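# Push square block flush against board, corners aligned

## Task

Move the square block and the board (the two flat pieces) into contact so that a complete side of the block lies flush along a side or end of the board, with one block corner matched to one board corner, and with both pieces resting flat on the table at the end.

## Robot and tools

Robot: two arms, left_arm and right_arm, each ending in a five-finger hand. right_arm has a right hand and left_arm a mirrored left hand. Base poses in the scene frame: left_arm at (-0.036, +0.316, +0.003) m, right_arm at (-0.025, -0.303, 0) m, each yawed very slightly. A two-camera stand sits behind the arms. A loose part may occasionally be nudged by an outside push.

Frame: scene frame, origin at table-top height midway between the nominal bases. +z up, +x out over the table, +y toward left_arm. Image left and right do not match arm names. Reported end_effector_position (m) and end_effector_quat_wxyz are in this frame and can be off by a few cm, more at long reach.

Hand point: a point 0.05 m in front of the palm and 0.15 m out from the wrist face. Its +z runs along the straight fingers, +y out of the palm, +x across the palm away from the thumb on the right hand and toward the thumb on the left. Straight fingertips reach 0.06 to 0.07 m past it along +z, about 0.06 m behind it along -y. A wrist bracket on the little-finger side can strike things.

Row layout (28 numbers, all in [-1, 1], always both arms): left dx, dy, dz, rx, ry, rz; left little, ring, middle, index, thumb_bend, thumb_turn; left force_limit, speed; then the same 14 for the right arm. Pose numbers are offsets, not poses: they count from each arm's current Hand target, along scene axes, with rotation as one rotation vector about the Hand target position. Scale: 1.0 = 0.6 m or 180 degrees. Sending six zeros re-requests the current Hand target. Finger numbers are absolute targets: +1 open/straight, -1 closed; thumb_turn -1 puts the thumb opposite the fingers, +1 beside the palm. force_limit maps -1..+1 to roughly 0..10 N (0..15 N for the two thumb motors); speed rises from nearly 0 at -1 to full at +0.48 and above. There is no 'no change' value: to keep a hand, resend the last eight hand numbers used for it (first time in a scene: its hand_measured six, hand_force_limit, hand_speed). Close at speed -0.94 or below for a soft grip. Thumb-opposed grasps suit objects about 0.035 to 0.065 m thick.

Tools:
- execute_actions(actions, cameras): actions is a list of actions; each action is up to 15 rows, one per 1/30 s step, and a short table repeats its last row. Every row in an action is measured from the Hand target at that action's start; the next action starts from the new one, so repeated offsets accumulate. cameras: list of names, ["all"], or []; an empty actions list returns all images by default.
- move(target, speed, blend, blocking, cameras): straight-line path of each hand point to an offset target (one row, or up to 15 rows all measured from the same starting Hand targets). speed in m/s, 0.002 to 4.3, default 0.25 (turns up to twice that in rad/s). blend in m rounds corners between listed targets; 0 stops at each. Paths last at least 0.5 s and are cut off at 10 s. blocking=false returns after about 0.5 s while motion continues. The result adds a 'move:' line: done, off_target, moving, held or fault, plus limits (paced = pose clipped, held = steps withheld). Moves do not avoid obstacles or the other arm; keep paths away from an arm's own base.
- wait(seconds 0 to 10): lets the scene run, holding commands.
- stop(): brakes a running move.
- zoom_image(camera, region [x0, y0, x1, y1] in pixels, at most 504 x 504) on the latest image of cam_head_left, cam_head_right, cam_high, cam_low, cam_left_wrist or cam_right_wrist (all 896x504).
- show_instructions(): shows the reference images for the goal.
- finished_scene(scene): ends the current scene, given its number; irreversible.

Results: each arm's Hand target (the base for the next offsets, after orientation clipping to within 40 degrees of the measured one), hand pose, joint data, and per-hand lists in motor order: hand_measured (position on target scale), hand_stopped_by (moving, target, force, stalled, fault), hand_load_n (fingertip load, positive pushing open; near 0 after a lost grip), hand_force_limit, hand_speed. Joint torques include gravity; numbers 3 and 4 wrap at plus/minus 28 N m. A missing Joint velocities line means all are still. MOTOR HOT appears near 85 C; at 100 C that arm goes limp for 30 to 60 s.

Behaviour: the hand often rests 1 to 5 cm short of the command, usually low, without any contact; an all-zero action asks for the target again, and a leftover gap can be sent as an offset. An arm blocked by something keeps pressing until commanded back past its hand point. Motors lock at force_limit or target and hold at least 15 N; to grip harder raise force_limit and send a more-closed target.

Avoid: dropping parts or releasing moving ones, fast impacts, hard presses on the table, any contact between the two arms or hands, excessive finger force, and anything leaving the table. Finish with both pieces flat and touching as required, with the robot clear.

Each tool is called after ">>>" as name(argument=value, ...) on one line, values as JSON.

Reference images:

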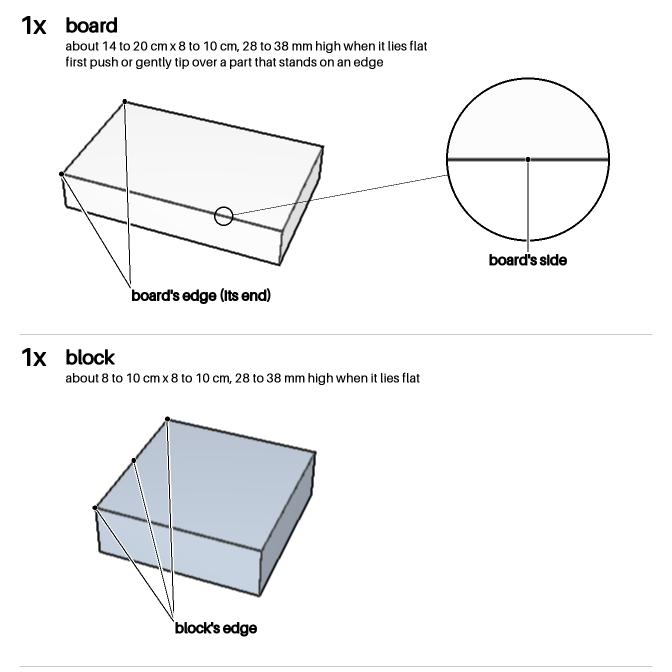

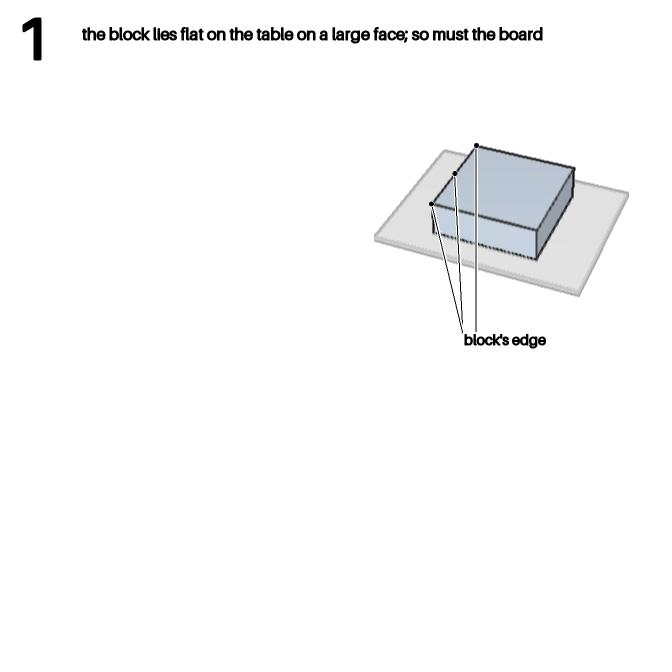

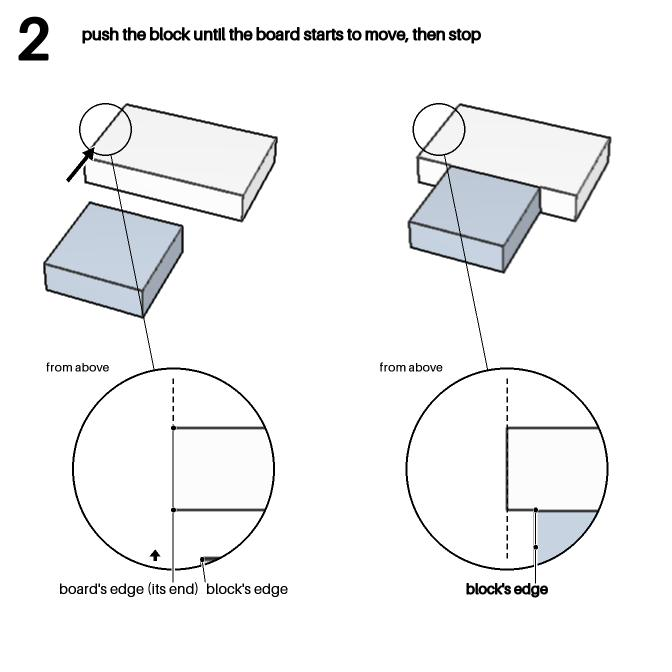

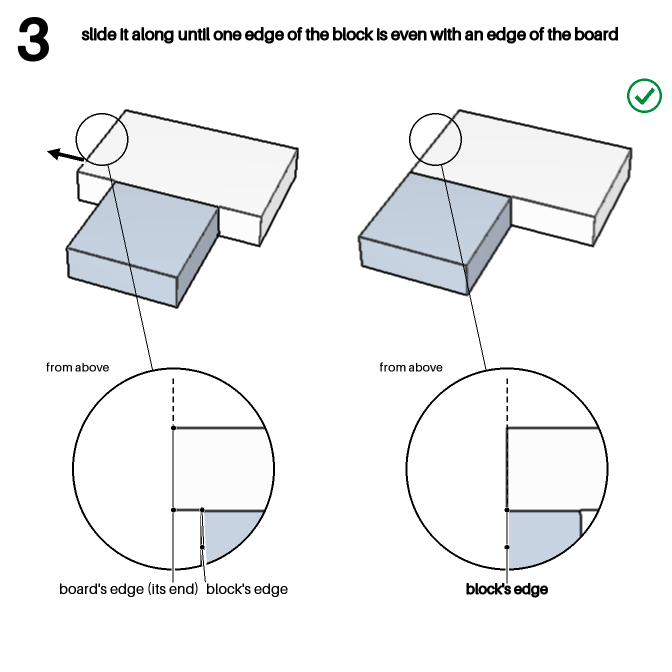

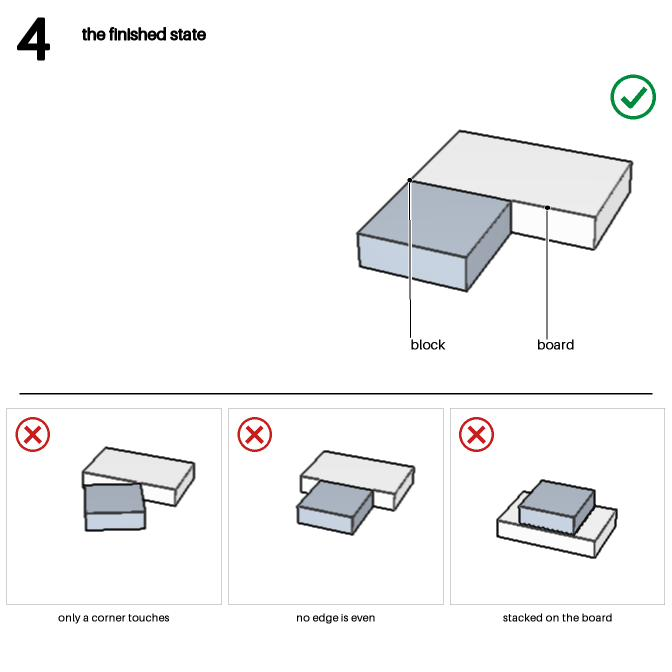

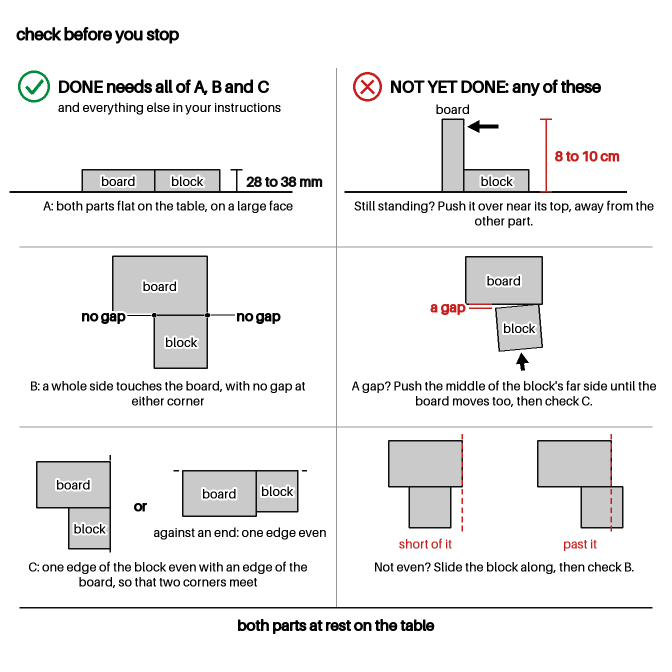

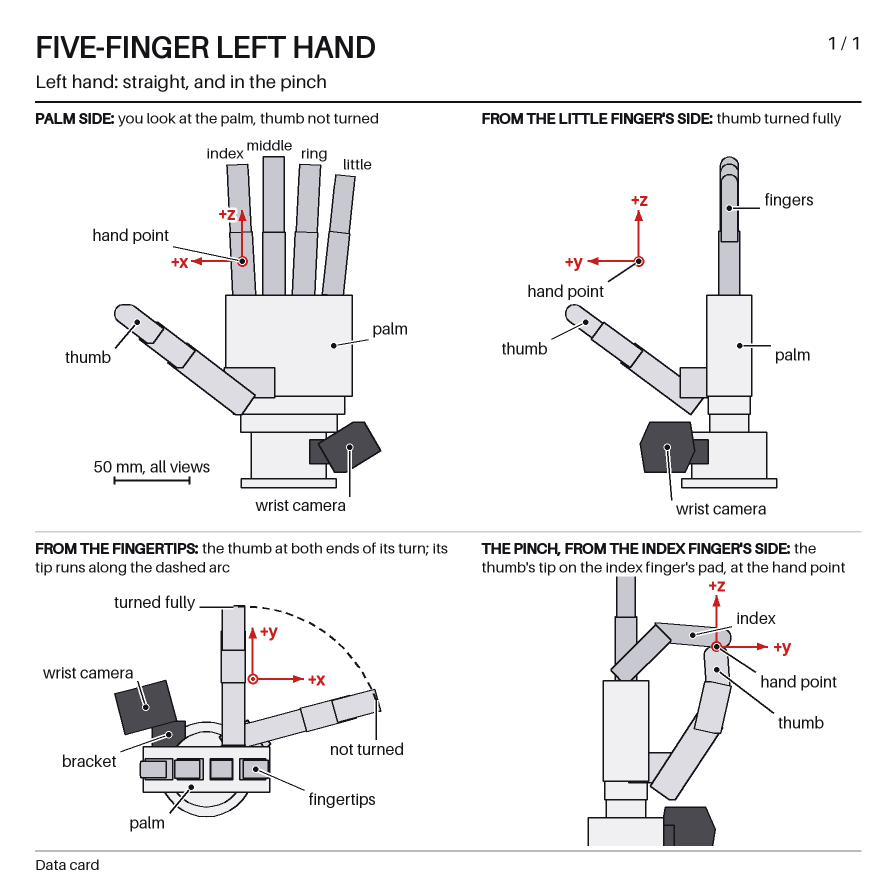

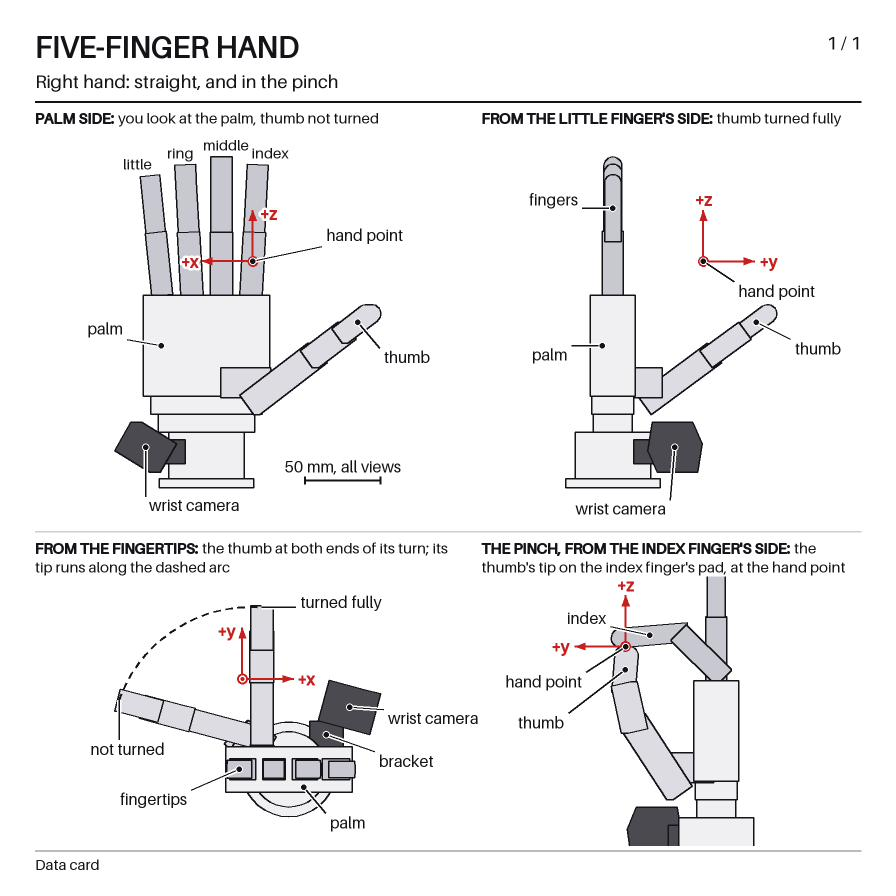

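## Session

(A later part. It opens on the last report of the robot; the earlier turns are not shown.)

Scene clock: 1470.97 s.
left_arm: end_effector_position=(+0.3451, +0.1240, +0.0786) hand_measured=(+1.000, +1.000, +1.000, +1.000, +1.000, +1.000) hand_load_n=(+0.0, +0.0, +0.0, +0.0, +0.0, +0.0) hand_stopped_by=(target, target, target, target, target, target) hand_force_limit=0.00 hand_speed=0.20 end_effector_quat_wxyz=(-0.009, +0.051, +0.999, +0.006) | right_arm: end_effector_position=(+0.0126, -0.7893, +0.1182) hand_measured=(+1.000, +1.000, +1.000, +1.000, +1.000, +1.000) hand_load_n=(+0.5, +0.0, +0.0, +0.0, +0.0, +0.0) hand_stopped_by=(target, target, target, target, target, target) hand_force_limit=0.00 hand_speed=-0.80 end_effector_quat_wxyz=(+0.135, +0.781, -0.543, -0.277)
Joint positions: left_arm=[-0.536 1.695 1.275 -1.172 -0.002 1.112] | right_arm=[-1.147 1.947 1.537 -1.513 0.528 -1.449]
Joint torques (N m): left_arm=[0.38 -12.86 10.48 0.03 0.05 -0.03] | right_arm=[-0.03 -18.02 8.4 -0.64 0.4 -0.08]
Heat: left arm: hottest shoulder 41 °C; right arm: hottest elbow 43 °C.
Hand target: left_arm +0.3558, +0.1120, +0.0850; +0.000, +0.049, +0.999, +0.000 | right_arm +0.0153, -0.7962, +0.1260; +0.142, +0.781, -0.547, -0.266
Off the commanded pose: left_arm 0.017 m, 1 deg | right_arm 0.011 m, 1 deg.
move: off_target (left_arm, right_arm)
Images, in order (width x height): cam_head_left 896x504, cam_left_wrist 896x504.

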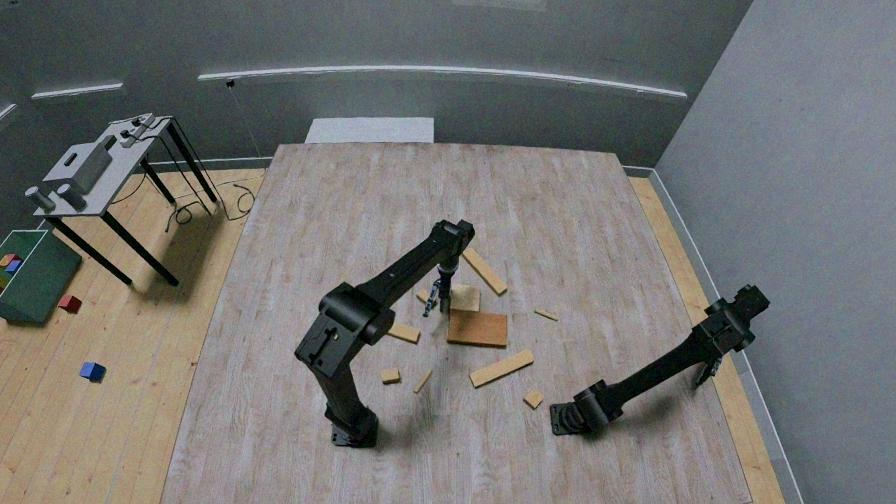

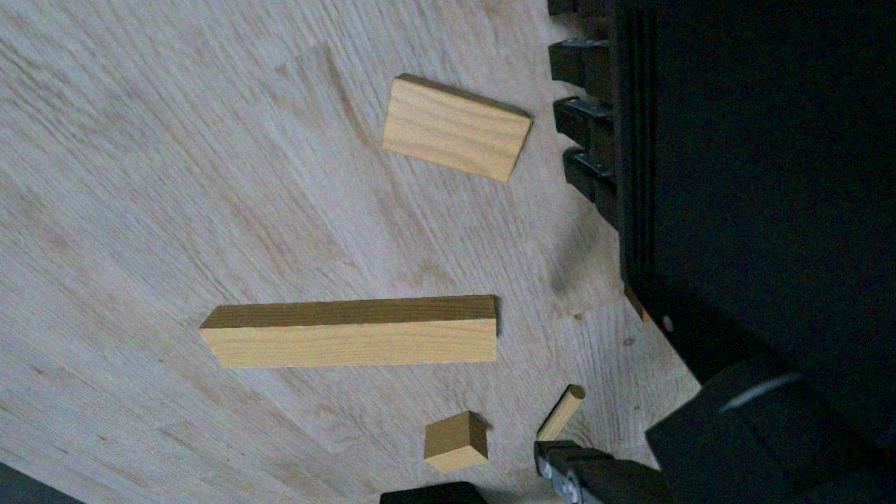

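>>> move(target=[0,-0.01,0,0,0,0,1,1,1,1,1,1,0,0.2,0,0,0,0,0,0,1,1,1,1,1,1,0,-0.8], speed=0.03, cameras=["cam_head_left"])

>>> zoom_image(camera="cam_head_left", region=[430, 280, 500, 350])

Scene clock: 1500.47 s.
left_arm: end_effector_position=(+0.3455, +0.1182, +0.0792) hand_measured=(+1.000, +1.000, +1.000, +1.000, +1.000, +1.000) hand_load_n=(+0.0, +0.0, +0.0, +0.0, +0.0, +0.0) hand_stopped_by=(target, target, target, target, target, target) hand_force_limit=0.00 hand_speed=0.20 end_effector_quat_wxyz=(-0.007, +0.051, +0.999, +0.005) | right_arm: end_effector_position=(+0.0126, -0.7893, +0.1182) hand_measured=(+1.000, +1.000, +1.000, +1.000, +1.000, +1.000) hand_load_n=(+0.0, +0.0, +0.0, +0.0, +0.0, +0.0) hand_stopped_by=(target, target, target, target, target, target) hand_force_limit=0.00 hand_speed=-0.80 end_effector_quat_wxyz=(+0.135, +0.781, -0.543, -0.277)
Joint positions: left_arm=[-0.546 1.699 1.283 -1.172 -0.002 1.103] | right_arm=[-1.147 1.947 1.537 -1.513 0.528 -1.449]
Joint torques (N m): left_arm=[0.44 -13.04 10.63 -0.05 0.04 -0.02] | right_arm=[0.26 -18.08 8.34 -0.68 0.4 -0.07]
Heat: left arm: hottest elbow 41 °C; right arm: hottest elbow 43 °C.
Hand target: left_arm +0.3558, +0.1061, +0.0850; +0.000, +0.049, +0.999, +0.000 | right_arm +0.0153, -0.7962, +0.1260; +0.142, +0.781, -0.547, -0.266
Off the commanded pose: left_arm 0.017 m, 1 deg | right_arm 0.011 m, 1 deg.
move: off_target (left_arm, right_arm)
Images, in order (width x height): cam_head_left 896x504.

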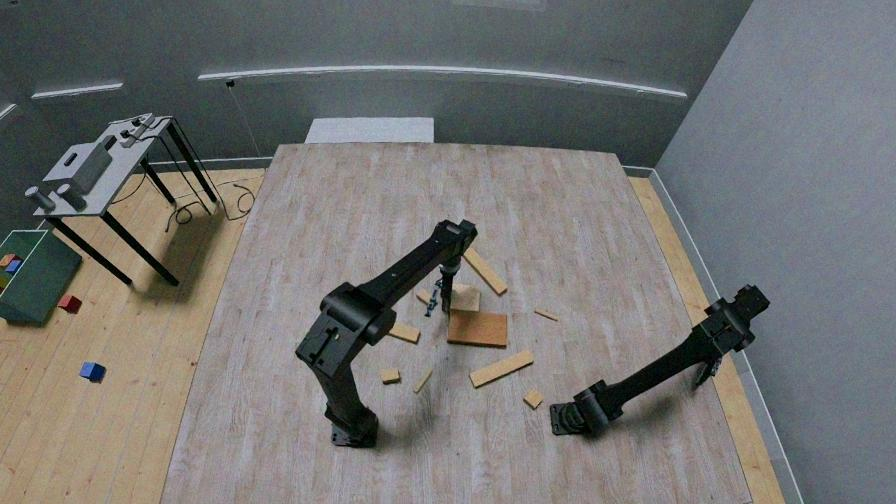

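Scaled by 7.200 from the camera's 896x504 image, which has a finer 1280x720 frame.

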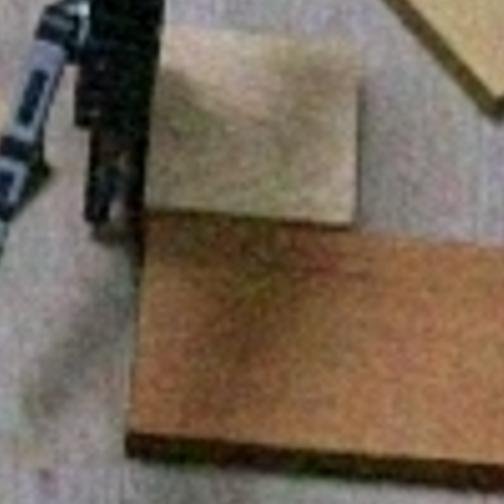

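>>> move(target=[0,-0.02,0,0,0,0,1,1,1,1,1,1,0,0.2,0,0,0,0,0,0,1,1,1,1,1,1,0,-0.8], speed=0.03, cameras=["cam_head_left"])

>>> zoom_image(camera="cam_head_left", region=[430, 280, 500, 350])

Scene clock: 1507.93 s.
left_arm: end_effector_position=(+0.3467, +0.1052, +0.0787) hand_measured=(+1.000, +1.000, +1.000, +1.000, +1.000, +1.000) hand_load_n=(+0.0, +0.0, +0.0, +0.0, +0.0, +0.0) hand_stopped_by=(target, target, target, target, target, target) hand_force_limit=0.00 hand_speed=0.20 end_effector_quat_wxyz=(-0.005, +0.052, +0.999, +0.004) | right_arm: end_effector_position=(+0.0126, -0.7893, +0.1182) hand_measured=(+1.000, +1.000, +1.000, +1.000, +1.000, +1.000) hand_load_n=(+0.0, +0.0, +0.0, +0.0, -0.5, +0.0) hand_stopped_by=(target, target, target, target, target, target) hand_force_limit=0.00 hand_speed=-0.80 end_effector_quat_wxyz=(+0.135, +0.781, -0.543, -0.277)
Joint positions: left_arm=[-0.567 1.716 1.305 -1.172 -0.002 1.083] | right_arm=[-1.147 1.947 1.537 -1.513 0.528 -1.449]
Joint torques (N m): left_arm=[0.5 -12.98 10.67 -0.29 0.04 -0.05] | right_arm=[0.32 -18.14 8.47 -0.7 0.41 -0.06]
Heat: left arm: hottest elbow 43 °C; right arm: hottest elbow 43 °C.
Hand target: left_arm +0.3558, +0.0940, +0.0849; +0.000, +0.049, +0.999, +0.000 | right_arm +0.0153, -0.7962, +0.1260; +0.142, +0.781, -0.547, -0.266
Off the commanded pose: left_arm 0.016 m, 1 deg | right_arm 0.011 m, 1 deg.
move: off_target (left_arm, right_arm)
Images, in order (width x height): cam_head_left 896x504.

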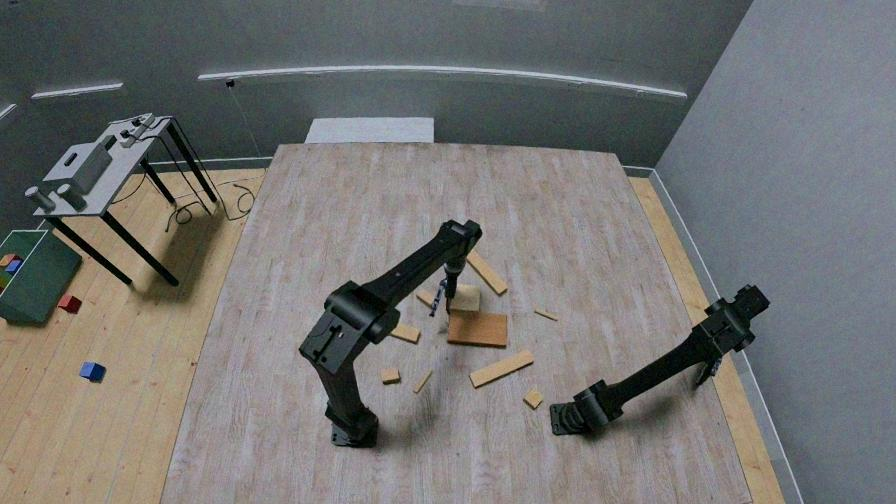

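Scaled by 7.200 from the camera's 896x504 image, which has a finer 1280x720 frame.

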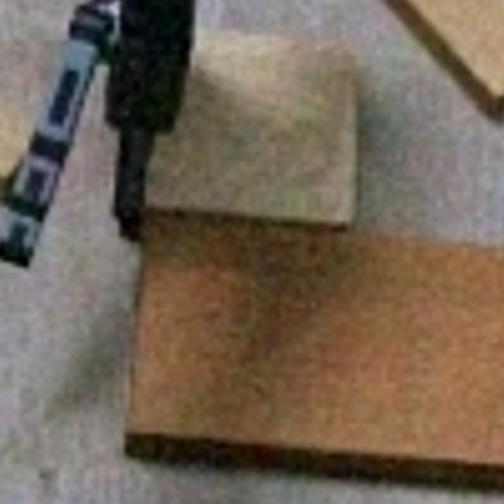

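>>> move(target=[0,-0.005,0,0,0,0,1,1,1,1,1,1,0,0.2,0,0,0,0,0,0,1,1,1,1,1,1,0,-0.8], speed=0.03, cameras=["cam_head_left"])

>>> zoom_image(camera="cam_head_left", region=[430, 280, 500, 350])

Scene clock: 1515.83 s.
left_arm: end_effector_position=(+0.3462, +0.1044, +0.0787) hand_measured=(+1.000, +1.000, +1.000, +1.000, +1.000, +1.000) hand_load_n=(+0.0, -0.5, +0.0, +0.0, +0.0, +0.0) hand_stopped_by=(target, target, target, target, target, target) hand_force_limit=0.00 hand_speed=0.20 end_effector_quat_wxyz=(-0.007, +0.050, +0.999, +0.005) | right_arm: end_effector_position=(+0.0126, -0.7893, +0.1182) hand_measured=(+1.000, +1.000, +1.000, +1.000, +1.000, +1.000) hand_load_n=(+0.0, +0.0, +0.0, +0.0, +0.0, +0.0) hand_stopped_by=(target, target, target, target, target, target) hand_force_limit=0.00 hand_speed=-0.80 end_effector_quat_wxyz=(+0.135, +0.781, -0.543, -0.277)
Joint positions: left_arm=[-0.568 1.719 1.309 -1.176 -0.002 1.077] | right_arm=[-1.147 1.947 1.537 -1.513 0.528 -1.449]
Joint torques (N m): left_arm=[0.26 -13.33 10.73 -0.16 0.04 -0.04] | right_arm=[0.03 -18.08 8.38 -0.69 0.4 -0.06]
Heat: left arm: hottest elbow 44 °C; right arm: hottest elbow 43 °C.
Hand target: left_arm +0.3558, +0.0912, +0.0850; +0.000, +0.049, +0.999, +0.000 | right_arm +0.0153, -0.7962, +0.1260; +0.142, +0.781, -0.547, -0.266
Off the commanded pose: left_arm 0.018 m, 1 deg | right_arm 0.011 m, 1 deg.
move: off_target (left_arm, right_arm)
Images, in order (width x height): cam_head_left 896x504.

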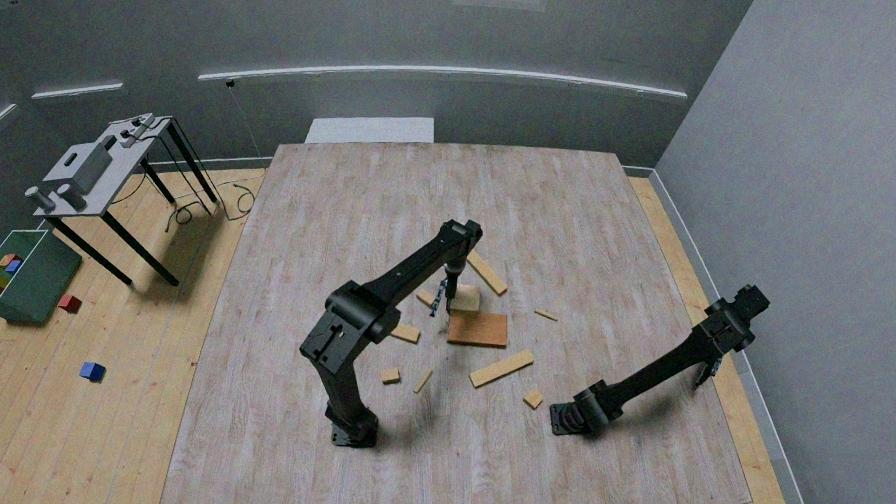

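Scaled by 7.200 from the camera's 896x504 image, which has a finer 1280x720 frame.

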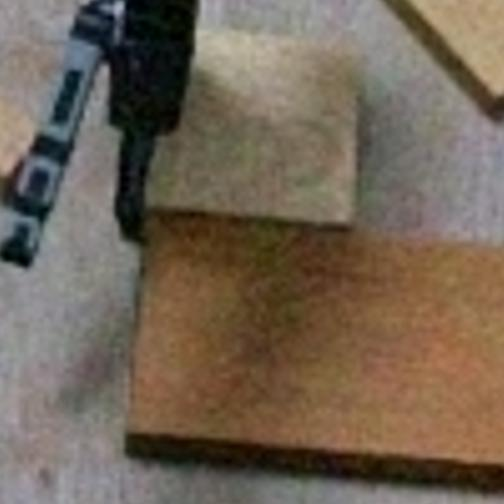

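>>> move(target=[0,-0.004,0,0,0,0,1,1,1,1,1,1,0,0.2,0,0,0,0,0,0,1,1,1,1,1,1,0,-0.8], speed=0.03, cameras=["cam_head_left"])

>>> zoom_image(camera="cam_head_left", region=[430, 280, 500, 350])

Scene clock: 1521.47 s.
left_arm: end_effector_position=(+0.3462, +0.1041, +0.0787) hand_measured=(+1.000, +1.000, +1.000, +1.000, +1.000, +1.000) hand_load_n=(+0.0, +0.0, -0.5, -0.5, +0.0, +0.0) hand_stopped_by=(target, target, target, target, target, target) hand_force_limit=0.00 hand_speed=0.20 end_effector_quat_wxyz=(-0.008, +0.050, +0.999, +0.006) | right_arm: end_effector_position=(+0.0126, -0.7893, +0.1182) hand_measured=(+1.000, +1.000, +1.000, +1.000, +1.000, +1.000) hand_load_n=(+0.0, +0.0, +0.0, +0.0, +0.0, +0.0) hand_stopped_by=(target, target, target, target, target, target) hand_force_limit=0.00 hand_speed=-0.80 end_effector_quat_wxyz=(+0.135, +0.781, -0.543, -0.277)
Joint positions: left_arm=[-0.569 1.722 1.312 -1.18 -0.002 1.076] | right_arm=[-1.147 1.947 1.537 -1.513 0.528 -1.449]
Joint torques (N m): left_arm=[-0.03 -12.98 10.85 -0.01 0.04 -0.06] | right_arm=[0.21 -18.49 8.44 -0.77 0.38 -0.05]
Heat: left arm: hottest elbow 44 °C; right arm: hottest elbow 43 °C.
Hand target: left_arm +0.3558, +0.0887, +0.0849; +0.000, +0.049, +0.999, +0.000 | right_arm +0.0153, -0.7962, +0.1260; +0.142, +0.781, -0.547, -0.266
Off the commanded pose: left_arm 0.019 m, 1 deg | right_arm 0.011 m, 1 deg.
move: off_target (left_arm, right_arm)
Images, in order (width x height): cam_head_left 896x504.

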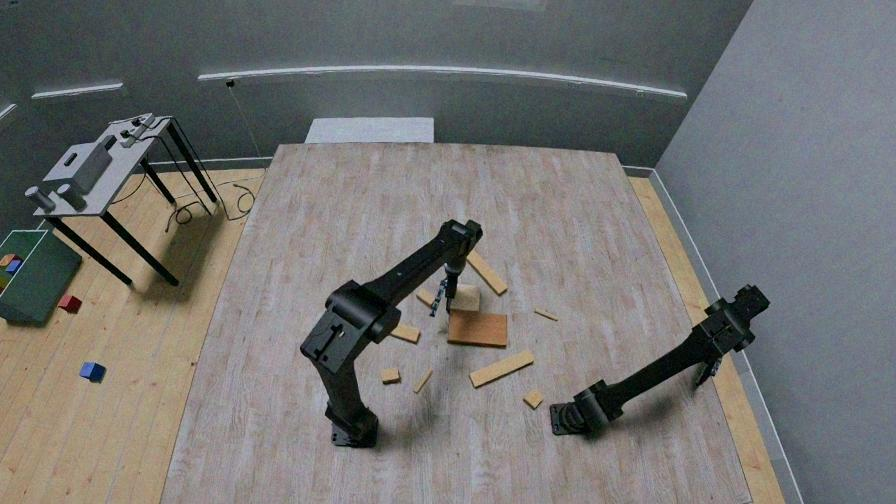

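Scaled by 7.200 from the camera's 896x504 image, which has a finer 1280x720 frame.

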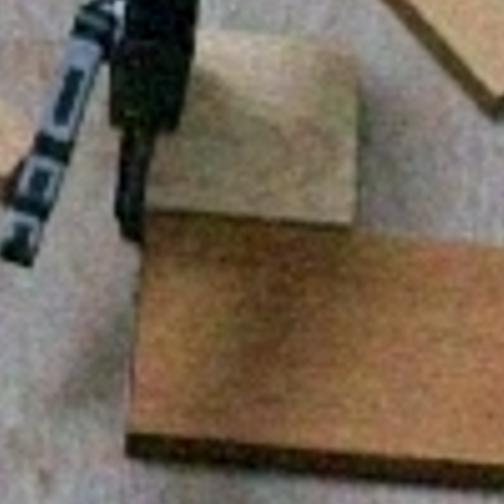

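>>> move(target=[0,-0.005,0,0,0,0,1,1,1,1,1,1,0,0.2,0,0,0,0,0,0,1,1,1,1,1,1,0,-0.8], speed=0.03, cameras=["cam_head_left"])

>>> zoom_image(camera="cam_head_left", region=[430, 280, 500, 350])

Scene clock: 1531.97 s.
left_arm: end_effector_position=(+0.3462, +0.1010, +0.0787) hand_measured=(+1.000, +1.000, +1.000, +1.000, +1.000, +1.000) hand_load_n=(+0.0, -0.5, -0.5, +0.0, +0.0, +0.0) hand_stopped_by=(target, target, target, target, target, target) hand_force_limit=0.00 hand_speed=0.20 end_effector_quat_wxyz=(-0.008, +0.049, +0.999, +0.006) | right_arm: end_effector_position=(+0.0126, -0.7893, +0.1182) hand_measured=(+1.000, +1.000, +1.000, +1.000, +1.000, +1.000) hand_load_n=(+0.0, +0.0, +0.0, +0.0, +0.0, +0.0) hand_stopped_by=(target, target, target, target, target, target) hand_force_limit=0.00 hand_speed=-0.80 end_effector_quat_wxyz=(+0.135, +0.781, -0.543, -0.277)
Joint positions: left_arm=[-0.574 1.726 1.317 -1.181 -0.002 1.069] | right_arm=[-1.147 1.947 1.537 -1.513 0.528 -1.449]
Joint torques (N m): left_arm=[0.03 -13.1 10.89 -0.06 0.08 -0.04] | right_arm=[-0.03 -18.55 8.42 -0.69 0.39 -0.06]
Heat: left arm: hottest elbow 46 °C; right arm: hottest elbow 43 °C.
Hand target: left_arm +0.3558, +0.0857, +0.0849; +0.000, +0.049, +0.999, +0.000 | right_arm +0.0153, -0.7962, +0.1260; +0.142, +0.781, -0.547, -0.266
Off the commanded pose: left_arm 0.019 m, 1 deg | right_arm 0.011 m, 1 deg.
move: off_target (left_arm, right_arm)
Images, in order (width x height): cam_head_left 896x504.

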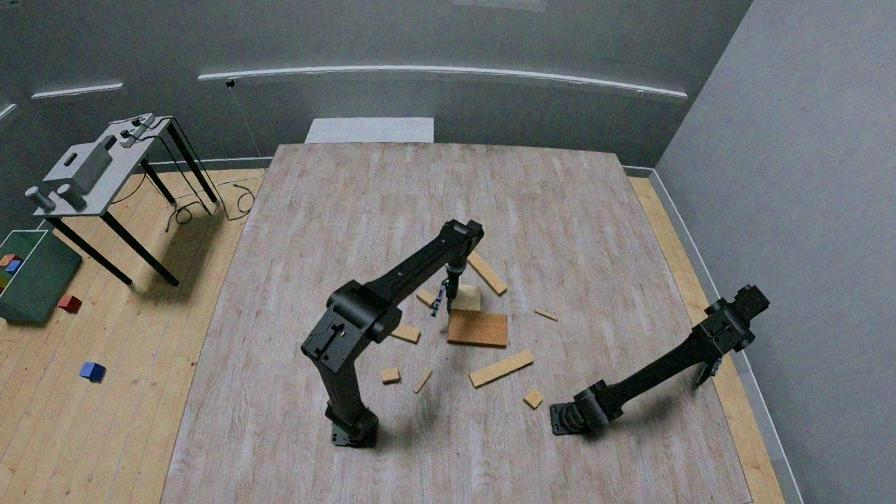

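Scaled by 7.200 from the camera's 896x504 image, which has a finer 1280x720 frame.

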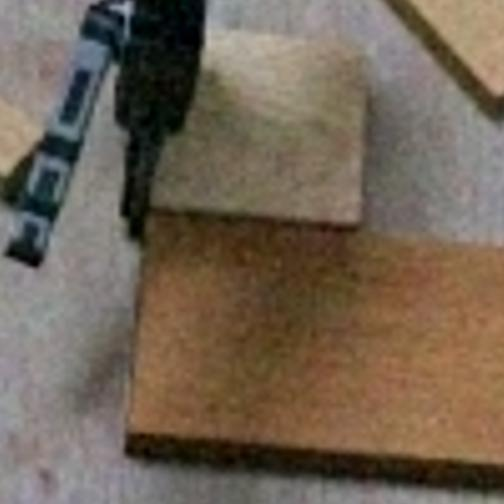

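>>> execute_actions(actions=[[[0,0.035,0,0,0,0,1,1,1,1,1,1,0,0.2,0,0,0,0,0,0,1,1,1,1,1,1,0,-0.8],[0,0.04,0,0,0,0,1,1,1,1,1,1,0,0.2,0,0,0,0,0,0,1,1,1,1,1,1,0,-0.8],[0,0.045,0,0,0,0,1,1,1,1,1,1,0,0.2,0,0,0,0,0,0,1,1,1,1,1,1,0,-0.8],[0,0.05,0,0,0,0,1,1,1,1,1,1,0,0.2,0,0,0,0,0,0,1,1,1,1,1,1,0,-0.8],[0,0.055,0,0,0,0,1,1,1,1,1,1,0,0.2,0,0,0,0,0,0,1,1,1,1,1,1,0,-0.8],[0,0.06,0,0,0,0,1,1,1,1,1,1,0,0.2,0,0,0,0,0,0,1,1,1,1,1,1,0,-0.8],[0,0.065,0,0,0,0,1,1,1,1,1,1,0,0.2,0,0,0,0,0,0,1,1,1,1,1,1,0,-0.8],[0,0.07,0,0,0,0,1,1,1,1,1,1,0,0.2,0,0,0,0,0,0,1,1,1,1,1,1,0,-0.8]]])

>>> move(target=[[0,0,0.2,0,0,0,1,1,1,1,1,1,0,0.2,0,0,0,0,0,0,1,1,1,1,1,1,0,-0.8],[-0.0663,-0.2665,0.2,0,0,0.25,1,1,1,1,1,1,0,0.2,0,0,0,0,0,0,1,1,1,1,1,1,0,-0.8],[-0.0663,-0.2665,0.2,0,0,0.5,1,1,1,1,1,1,0,0.2,0,0,0,0,0,0,1,1,1,1,1,1,0,-0.8]], speed=[0.3,0.8,0.8], blend=0.03, cameras=["cam_head_left","cam_left_wrist"])

>>> zoom_image(camera="cam_left_wrist", region=[400, 10, 500, 110])

>>> zoom_image(camera="cam_left_wrist", region=[430, 100, 530, 200])

Scene clock: 1548.50 s.
left_arm: end_effector_position=(+0.3551, +0.1274, +0.0858) hand_measured=(+1.000, +1.000, +1.000, +1.000, +1.000, +1.000) hand_load_n=(+0.0, +0.0, +0.0, +0.0, +0.0, +0.0) hand_stopped_by=(target, target, target, target, target, target) hand_force_limit=0.00 hand_speed=0.20 end_effector_quat_wxyz=(-0.003, +0.043, +0.999, +0.002) | right_arm: end_effector_position=(+0.0126, -0.7893, +0.1182) hand_measured=(+1.000, +1.000, +1.000, +1.000, +1.000, +1.000) hand_load_n=(+0.0, +0.0, +0.0, +0.0, +0.0, +0.5) hand_stopped_by=(target, target, target, target, target, target) hand_force_limit=0.00 hand_speed=-0.80 end_effector_quat_wxyz=(+0.135, +0.781, -0.543, -0.277)
Joint positions: left_arm=[-0.517 1.696 1.299 -1.181 -0.002 1.113] | right_arm=[-1.147 1.947 1.537 -1.513 0.528 -1.449]
Joint torques (N m): left_arm=[1.03 -14.74 6.94 0.7 0.01 0.21] | right_arm=[0.09 -18.32 8.39 -0.7 0.39 -0.05]
Heat: left arm: hottest elbow 48 °C; right arm: hottest elbow 43 °C.
Hand target: left_arm +0.3559, +0.1276, +0.0850; +0.000, +0.049, +0.999, +0.000 | right_arm +0.0153, -0.7962, +0.1260; +0.142, +0.781, -0.547, -0.266
Off the commanded pose: left_arm 0.001 m, 1 deg | right_arm 0.011 m, 1 deg.

Scene clock: 1551.27 s.
left_arm: end_effector_position=(+0.3210, -0.0322, +0.2047) hand_measured=(+1.000, +1.000, +1.000, +1.000, +1.000, +1.000) hand_load_n=(+0.0, +0.0, +0.0, +0.0, +0.0, +0.0) hand_stopped_by=(target, target, target, target, target, target) hand_force_limit=0.00 hand_speed=0.20 end_effector_quat_wxyz=(+0.000, +0.669, -0.743, +0.005) | right_arm: end_effector_position=(+0.0126, -0.7893, +0.1182) hand_measured=(+1.000, +1.000, +1.000, +1.000, +1.000, +1.000) hand_load_n=(+0.0, +0.0, +0.0, +0.0, +0.0, +0.0) hand_stopped_by=(target, target, target, target, target, target) hand_force_limit=0.00 hand_speed=-0.80 end_effector_quat_wxyz=(+0.135, +0.781, -0.543, -0.277)
Joint positions: left_arm=[-0.63 1.723 1.658 -1.495 0.003 -0.551] | right_arm=[-1.147 1.947 1.537 -1.513 0.528 -1.449]
Joint torques (N m): left_arm=[0.56 -16.15 7.68 -0.06 -0.15 -0.02] | right_arm=[-0.03 -18.14 8.38 -0.66 0.4 -0.05]
Heat: left arm: hottest elbow 47 °C; right arm: hottest elbow 43 °C.
Hand target: left_arm +0.3161, -0.0323, +0.2050; +0.000, -0.672, +0.741, +0.000 | right_arm +0.0153, -0.7962, +0.1260; +0.142, +0.781, -0.547, -0.266
Off the commanded pose: left_arm 0.005 m, 1 deg | right_arm 0.011 m, 1 deg.
move: off_target (right_arm)
Images, in order (width x height): cam_head_left 896x504, cam_left_wrist 896x504.

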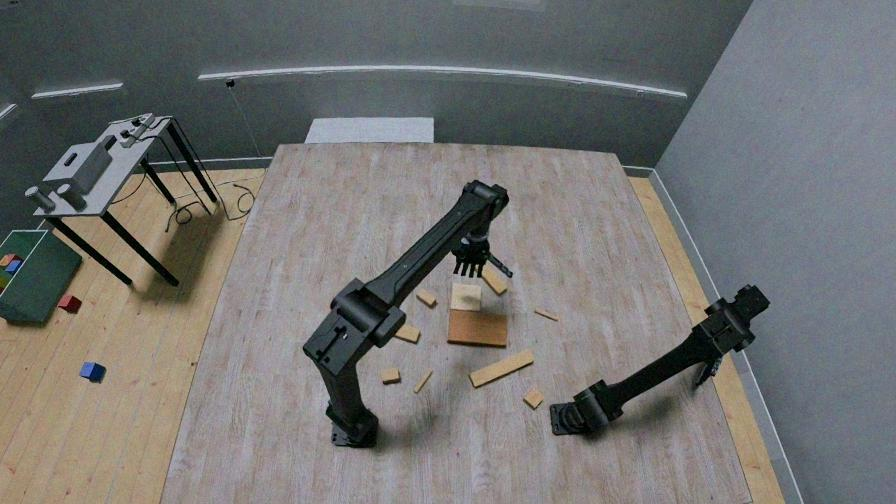

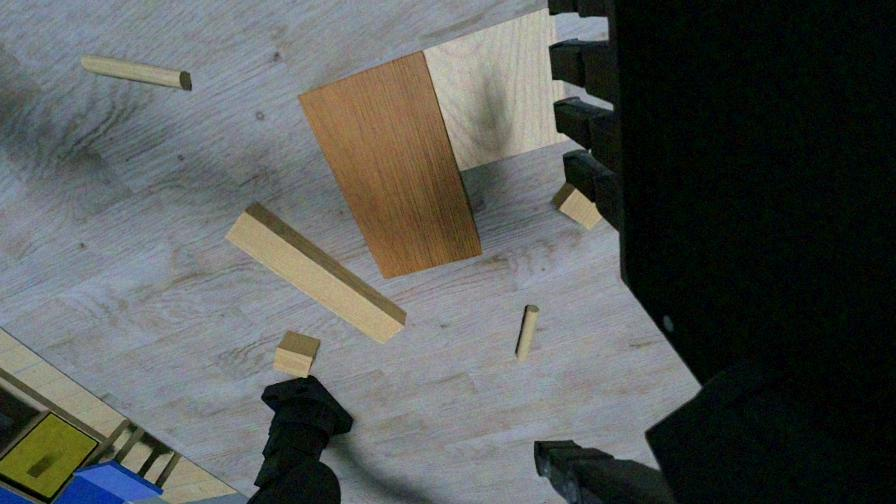

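Scaled by 5.040 from the camera's 896x504 image, which has a finer 1280x720 frame.

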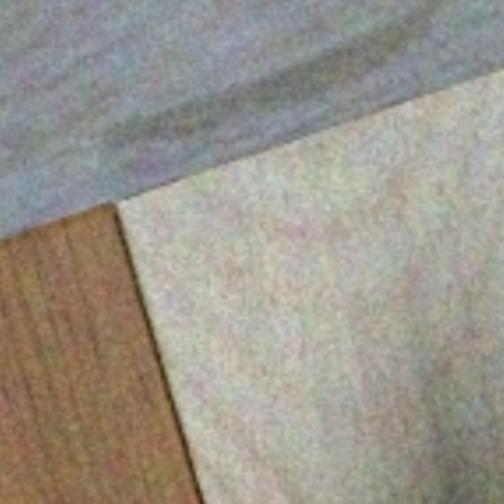

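Scaled by 5.040 from the camera's 896x504 image, which has a finer 1280x720 frame.

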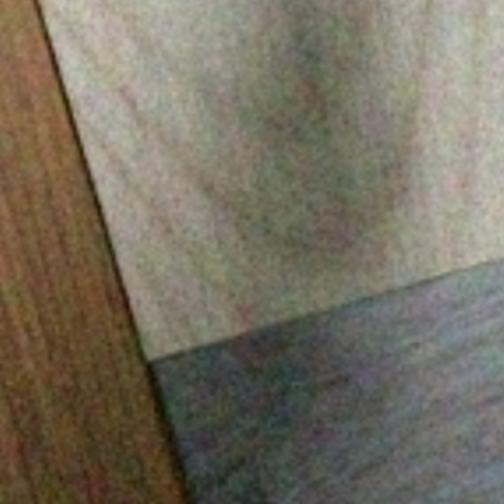

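>>> zoom_image(camera="cam_left_wrist", region=[410, 40, 440, 70])

>>> zoom_image(camera="cam_left_wrist", region=[445, 150, 475, 180])

>>> zoom_image(camera="cam_head_left", region=[430, 280, 500, 350])

Scaled by 16.800 from the camera's 896x504 image, which has a finer 1280x720 frame.

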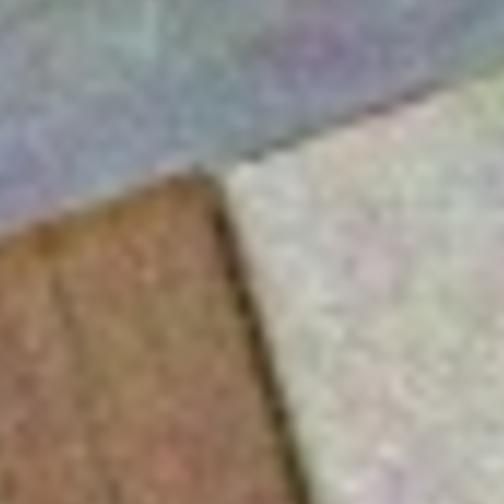

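Scaled by 16.800 from the camera's 896x504 image, which has a finer 1280x720 frame.

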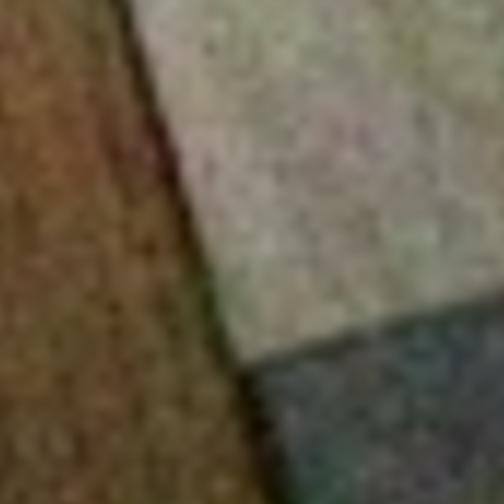

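Scaled by 7.200 from the camera's 896x504 image, which has a finer 1280x720 frame.

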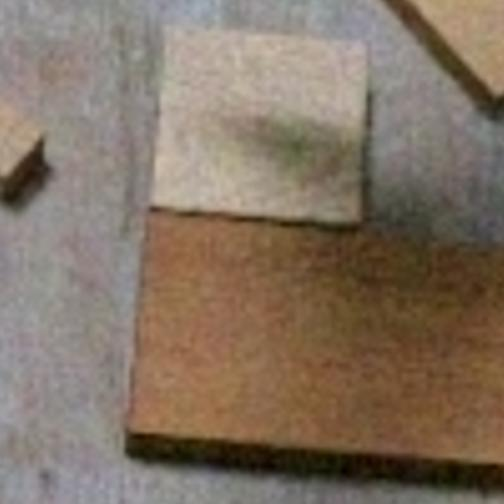

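>>> finished_scene(scene=2)

The scene is finished: the task was done.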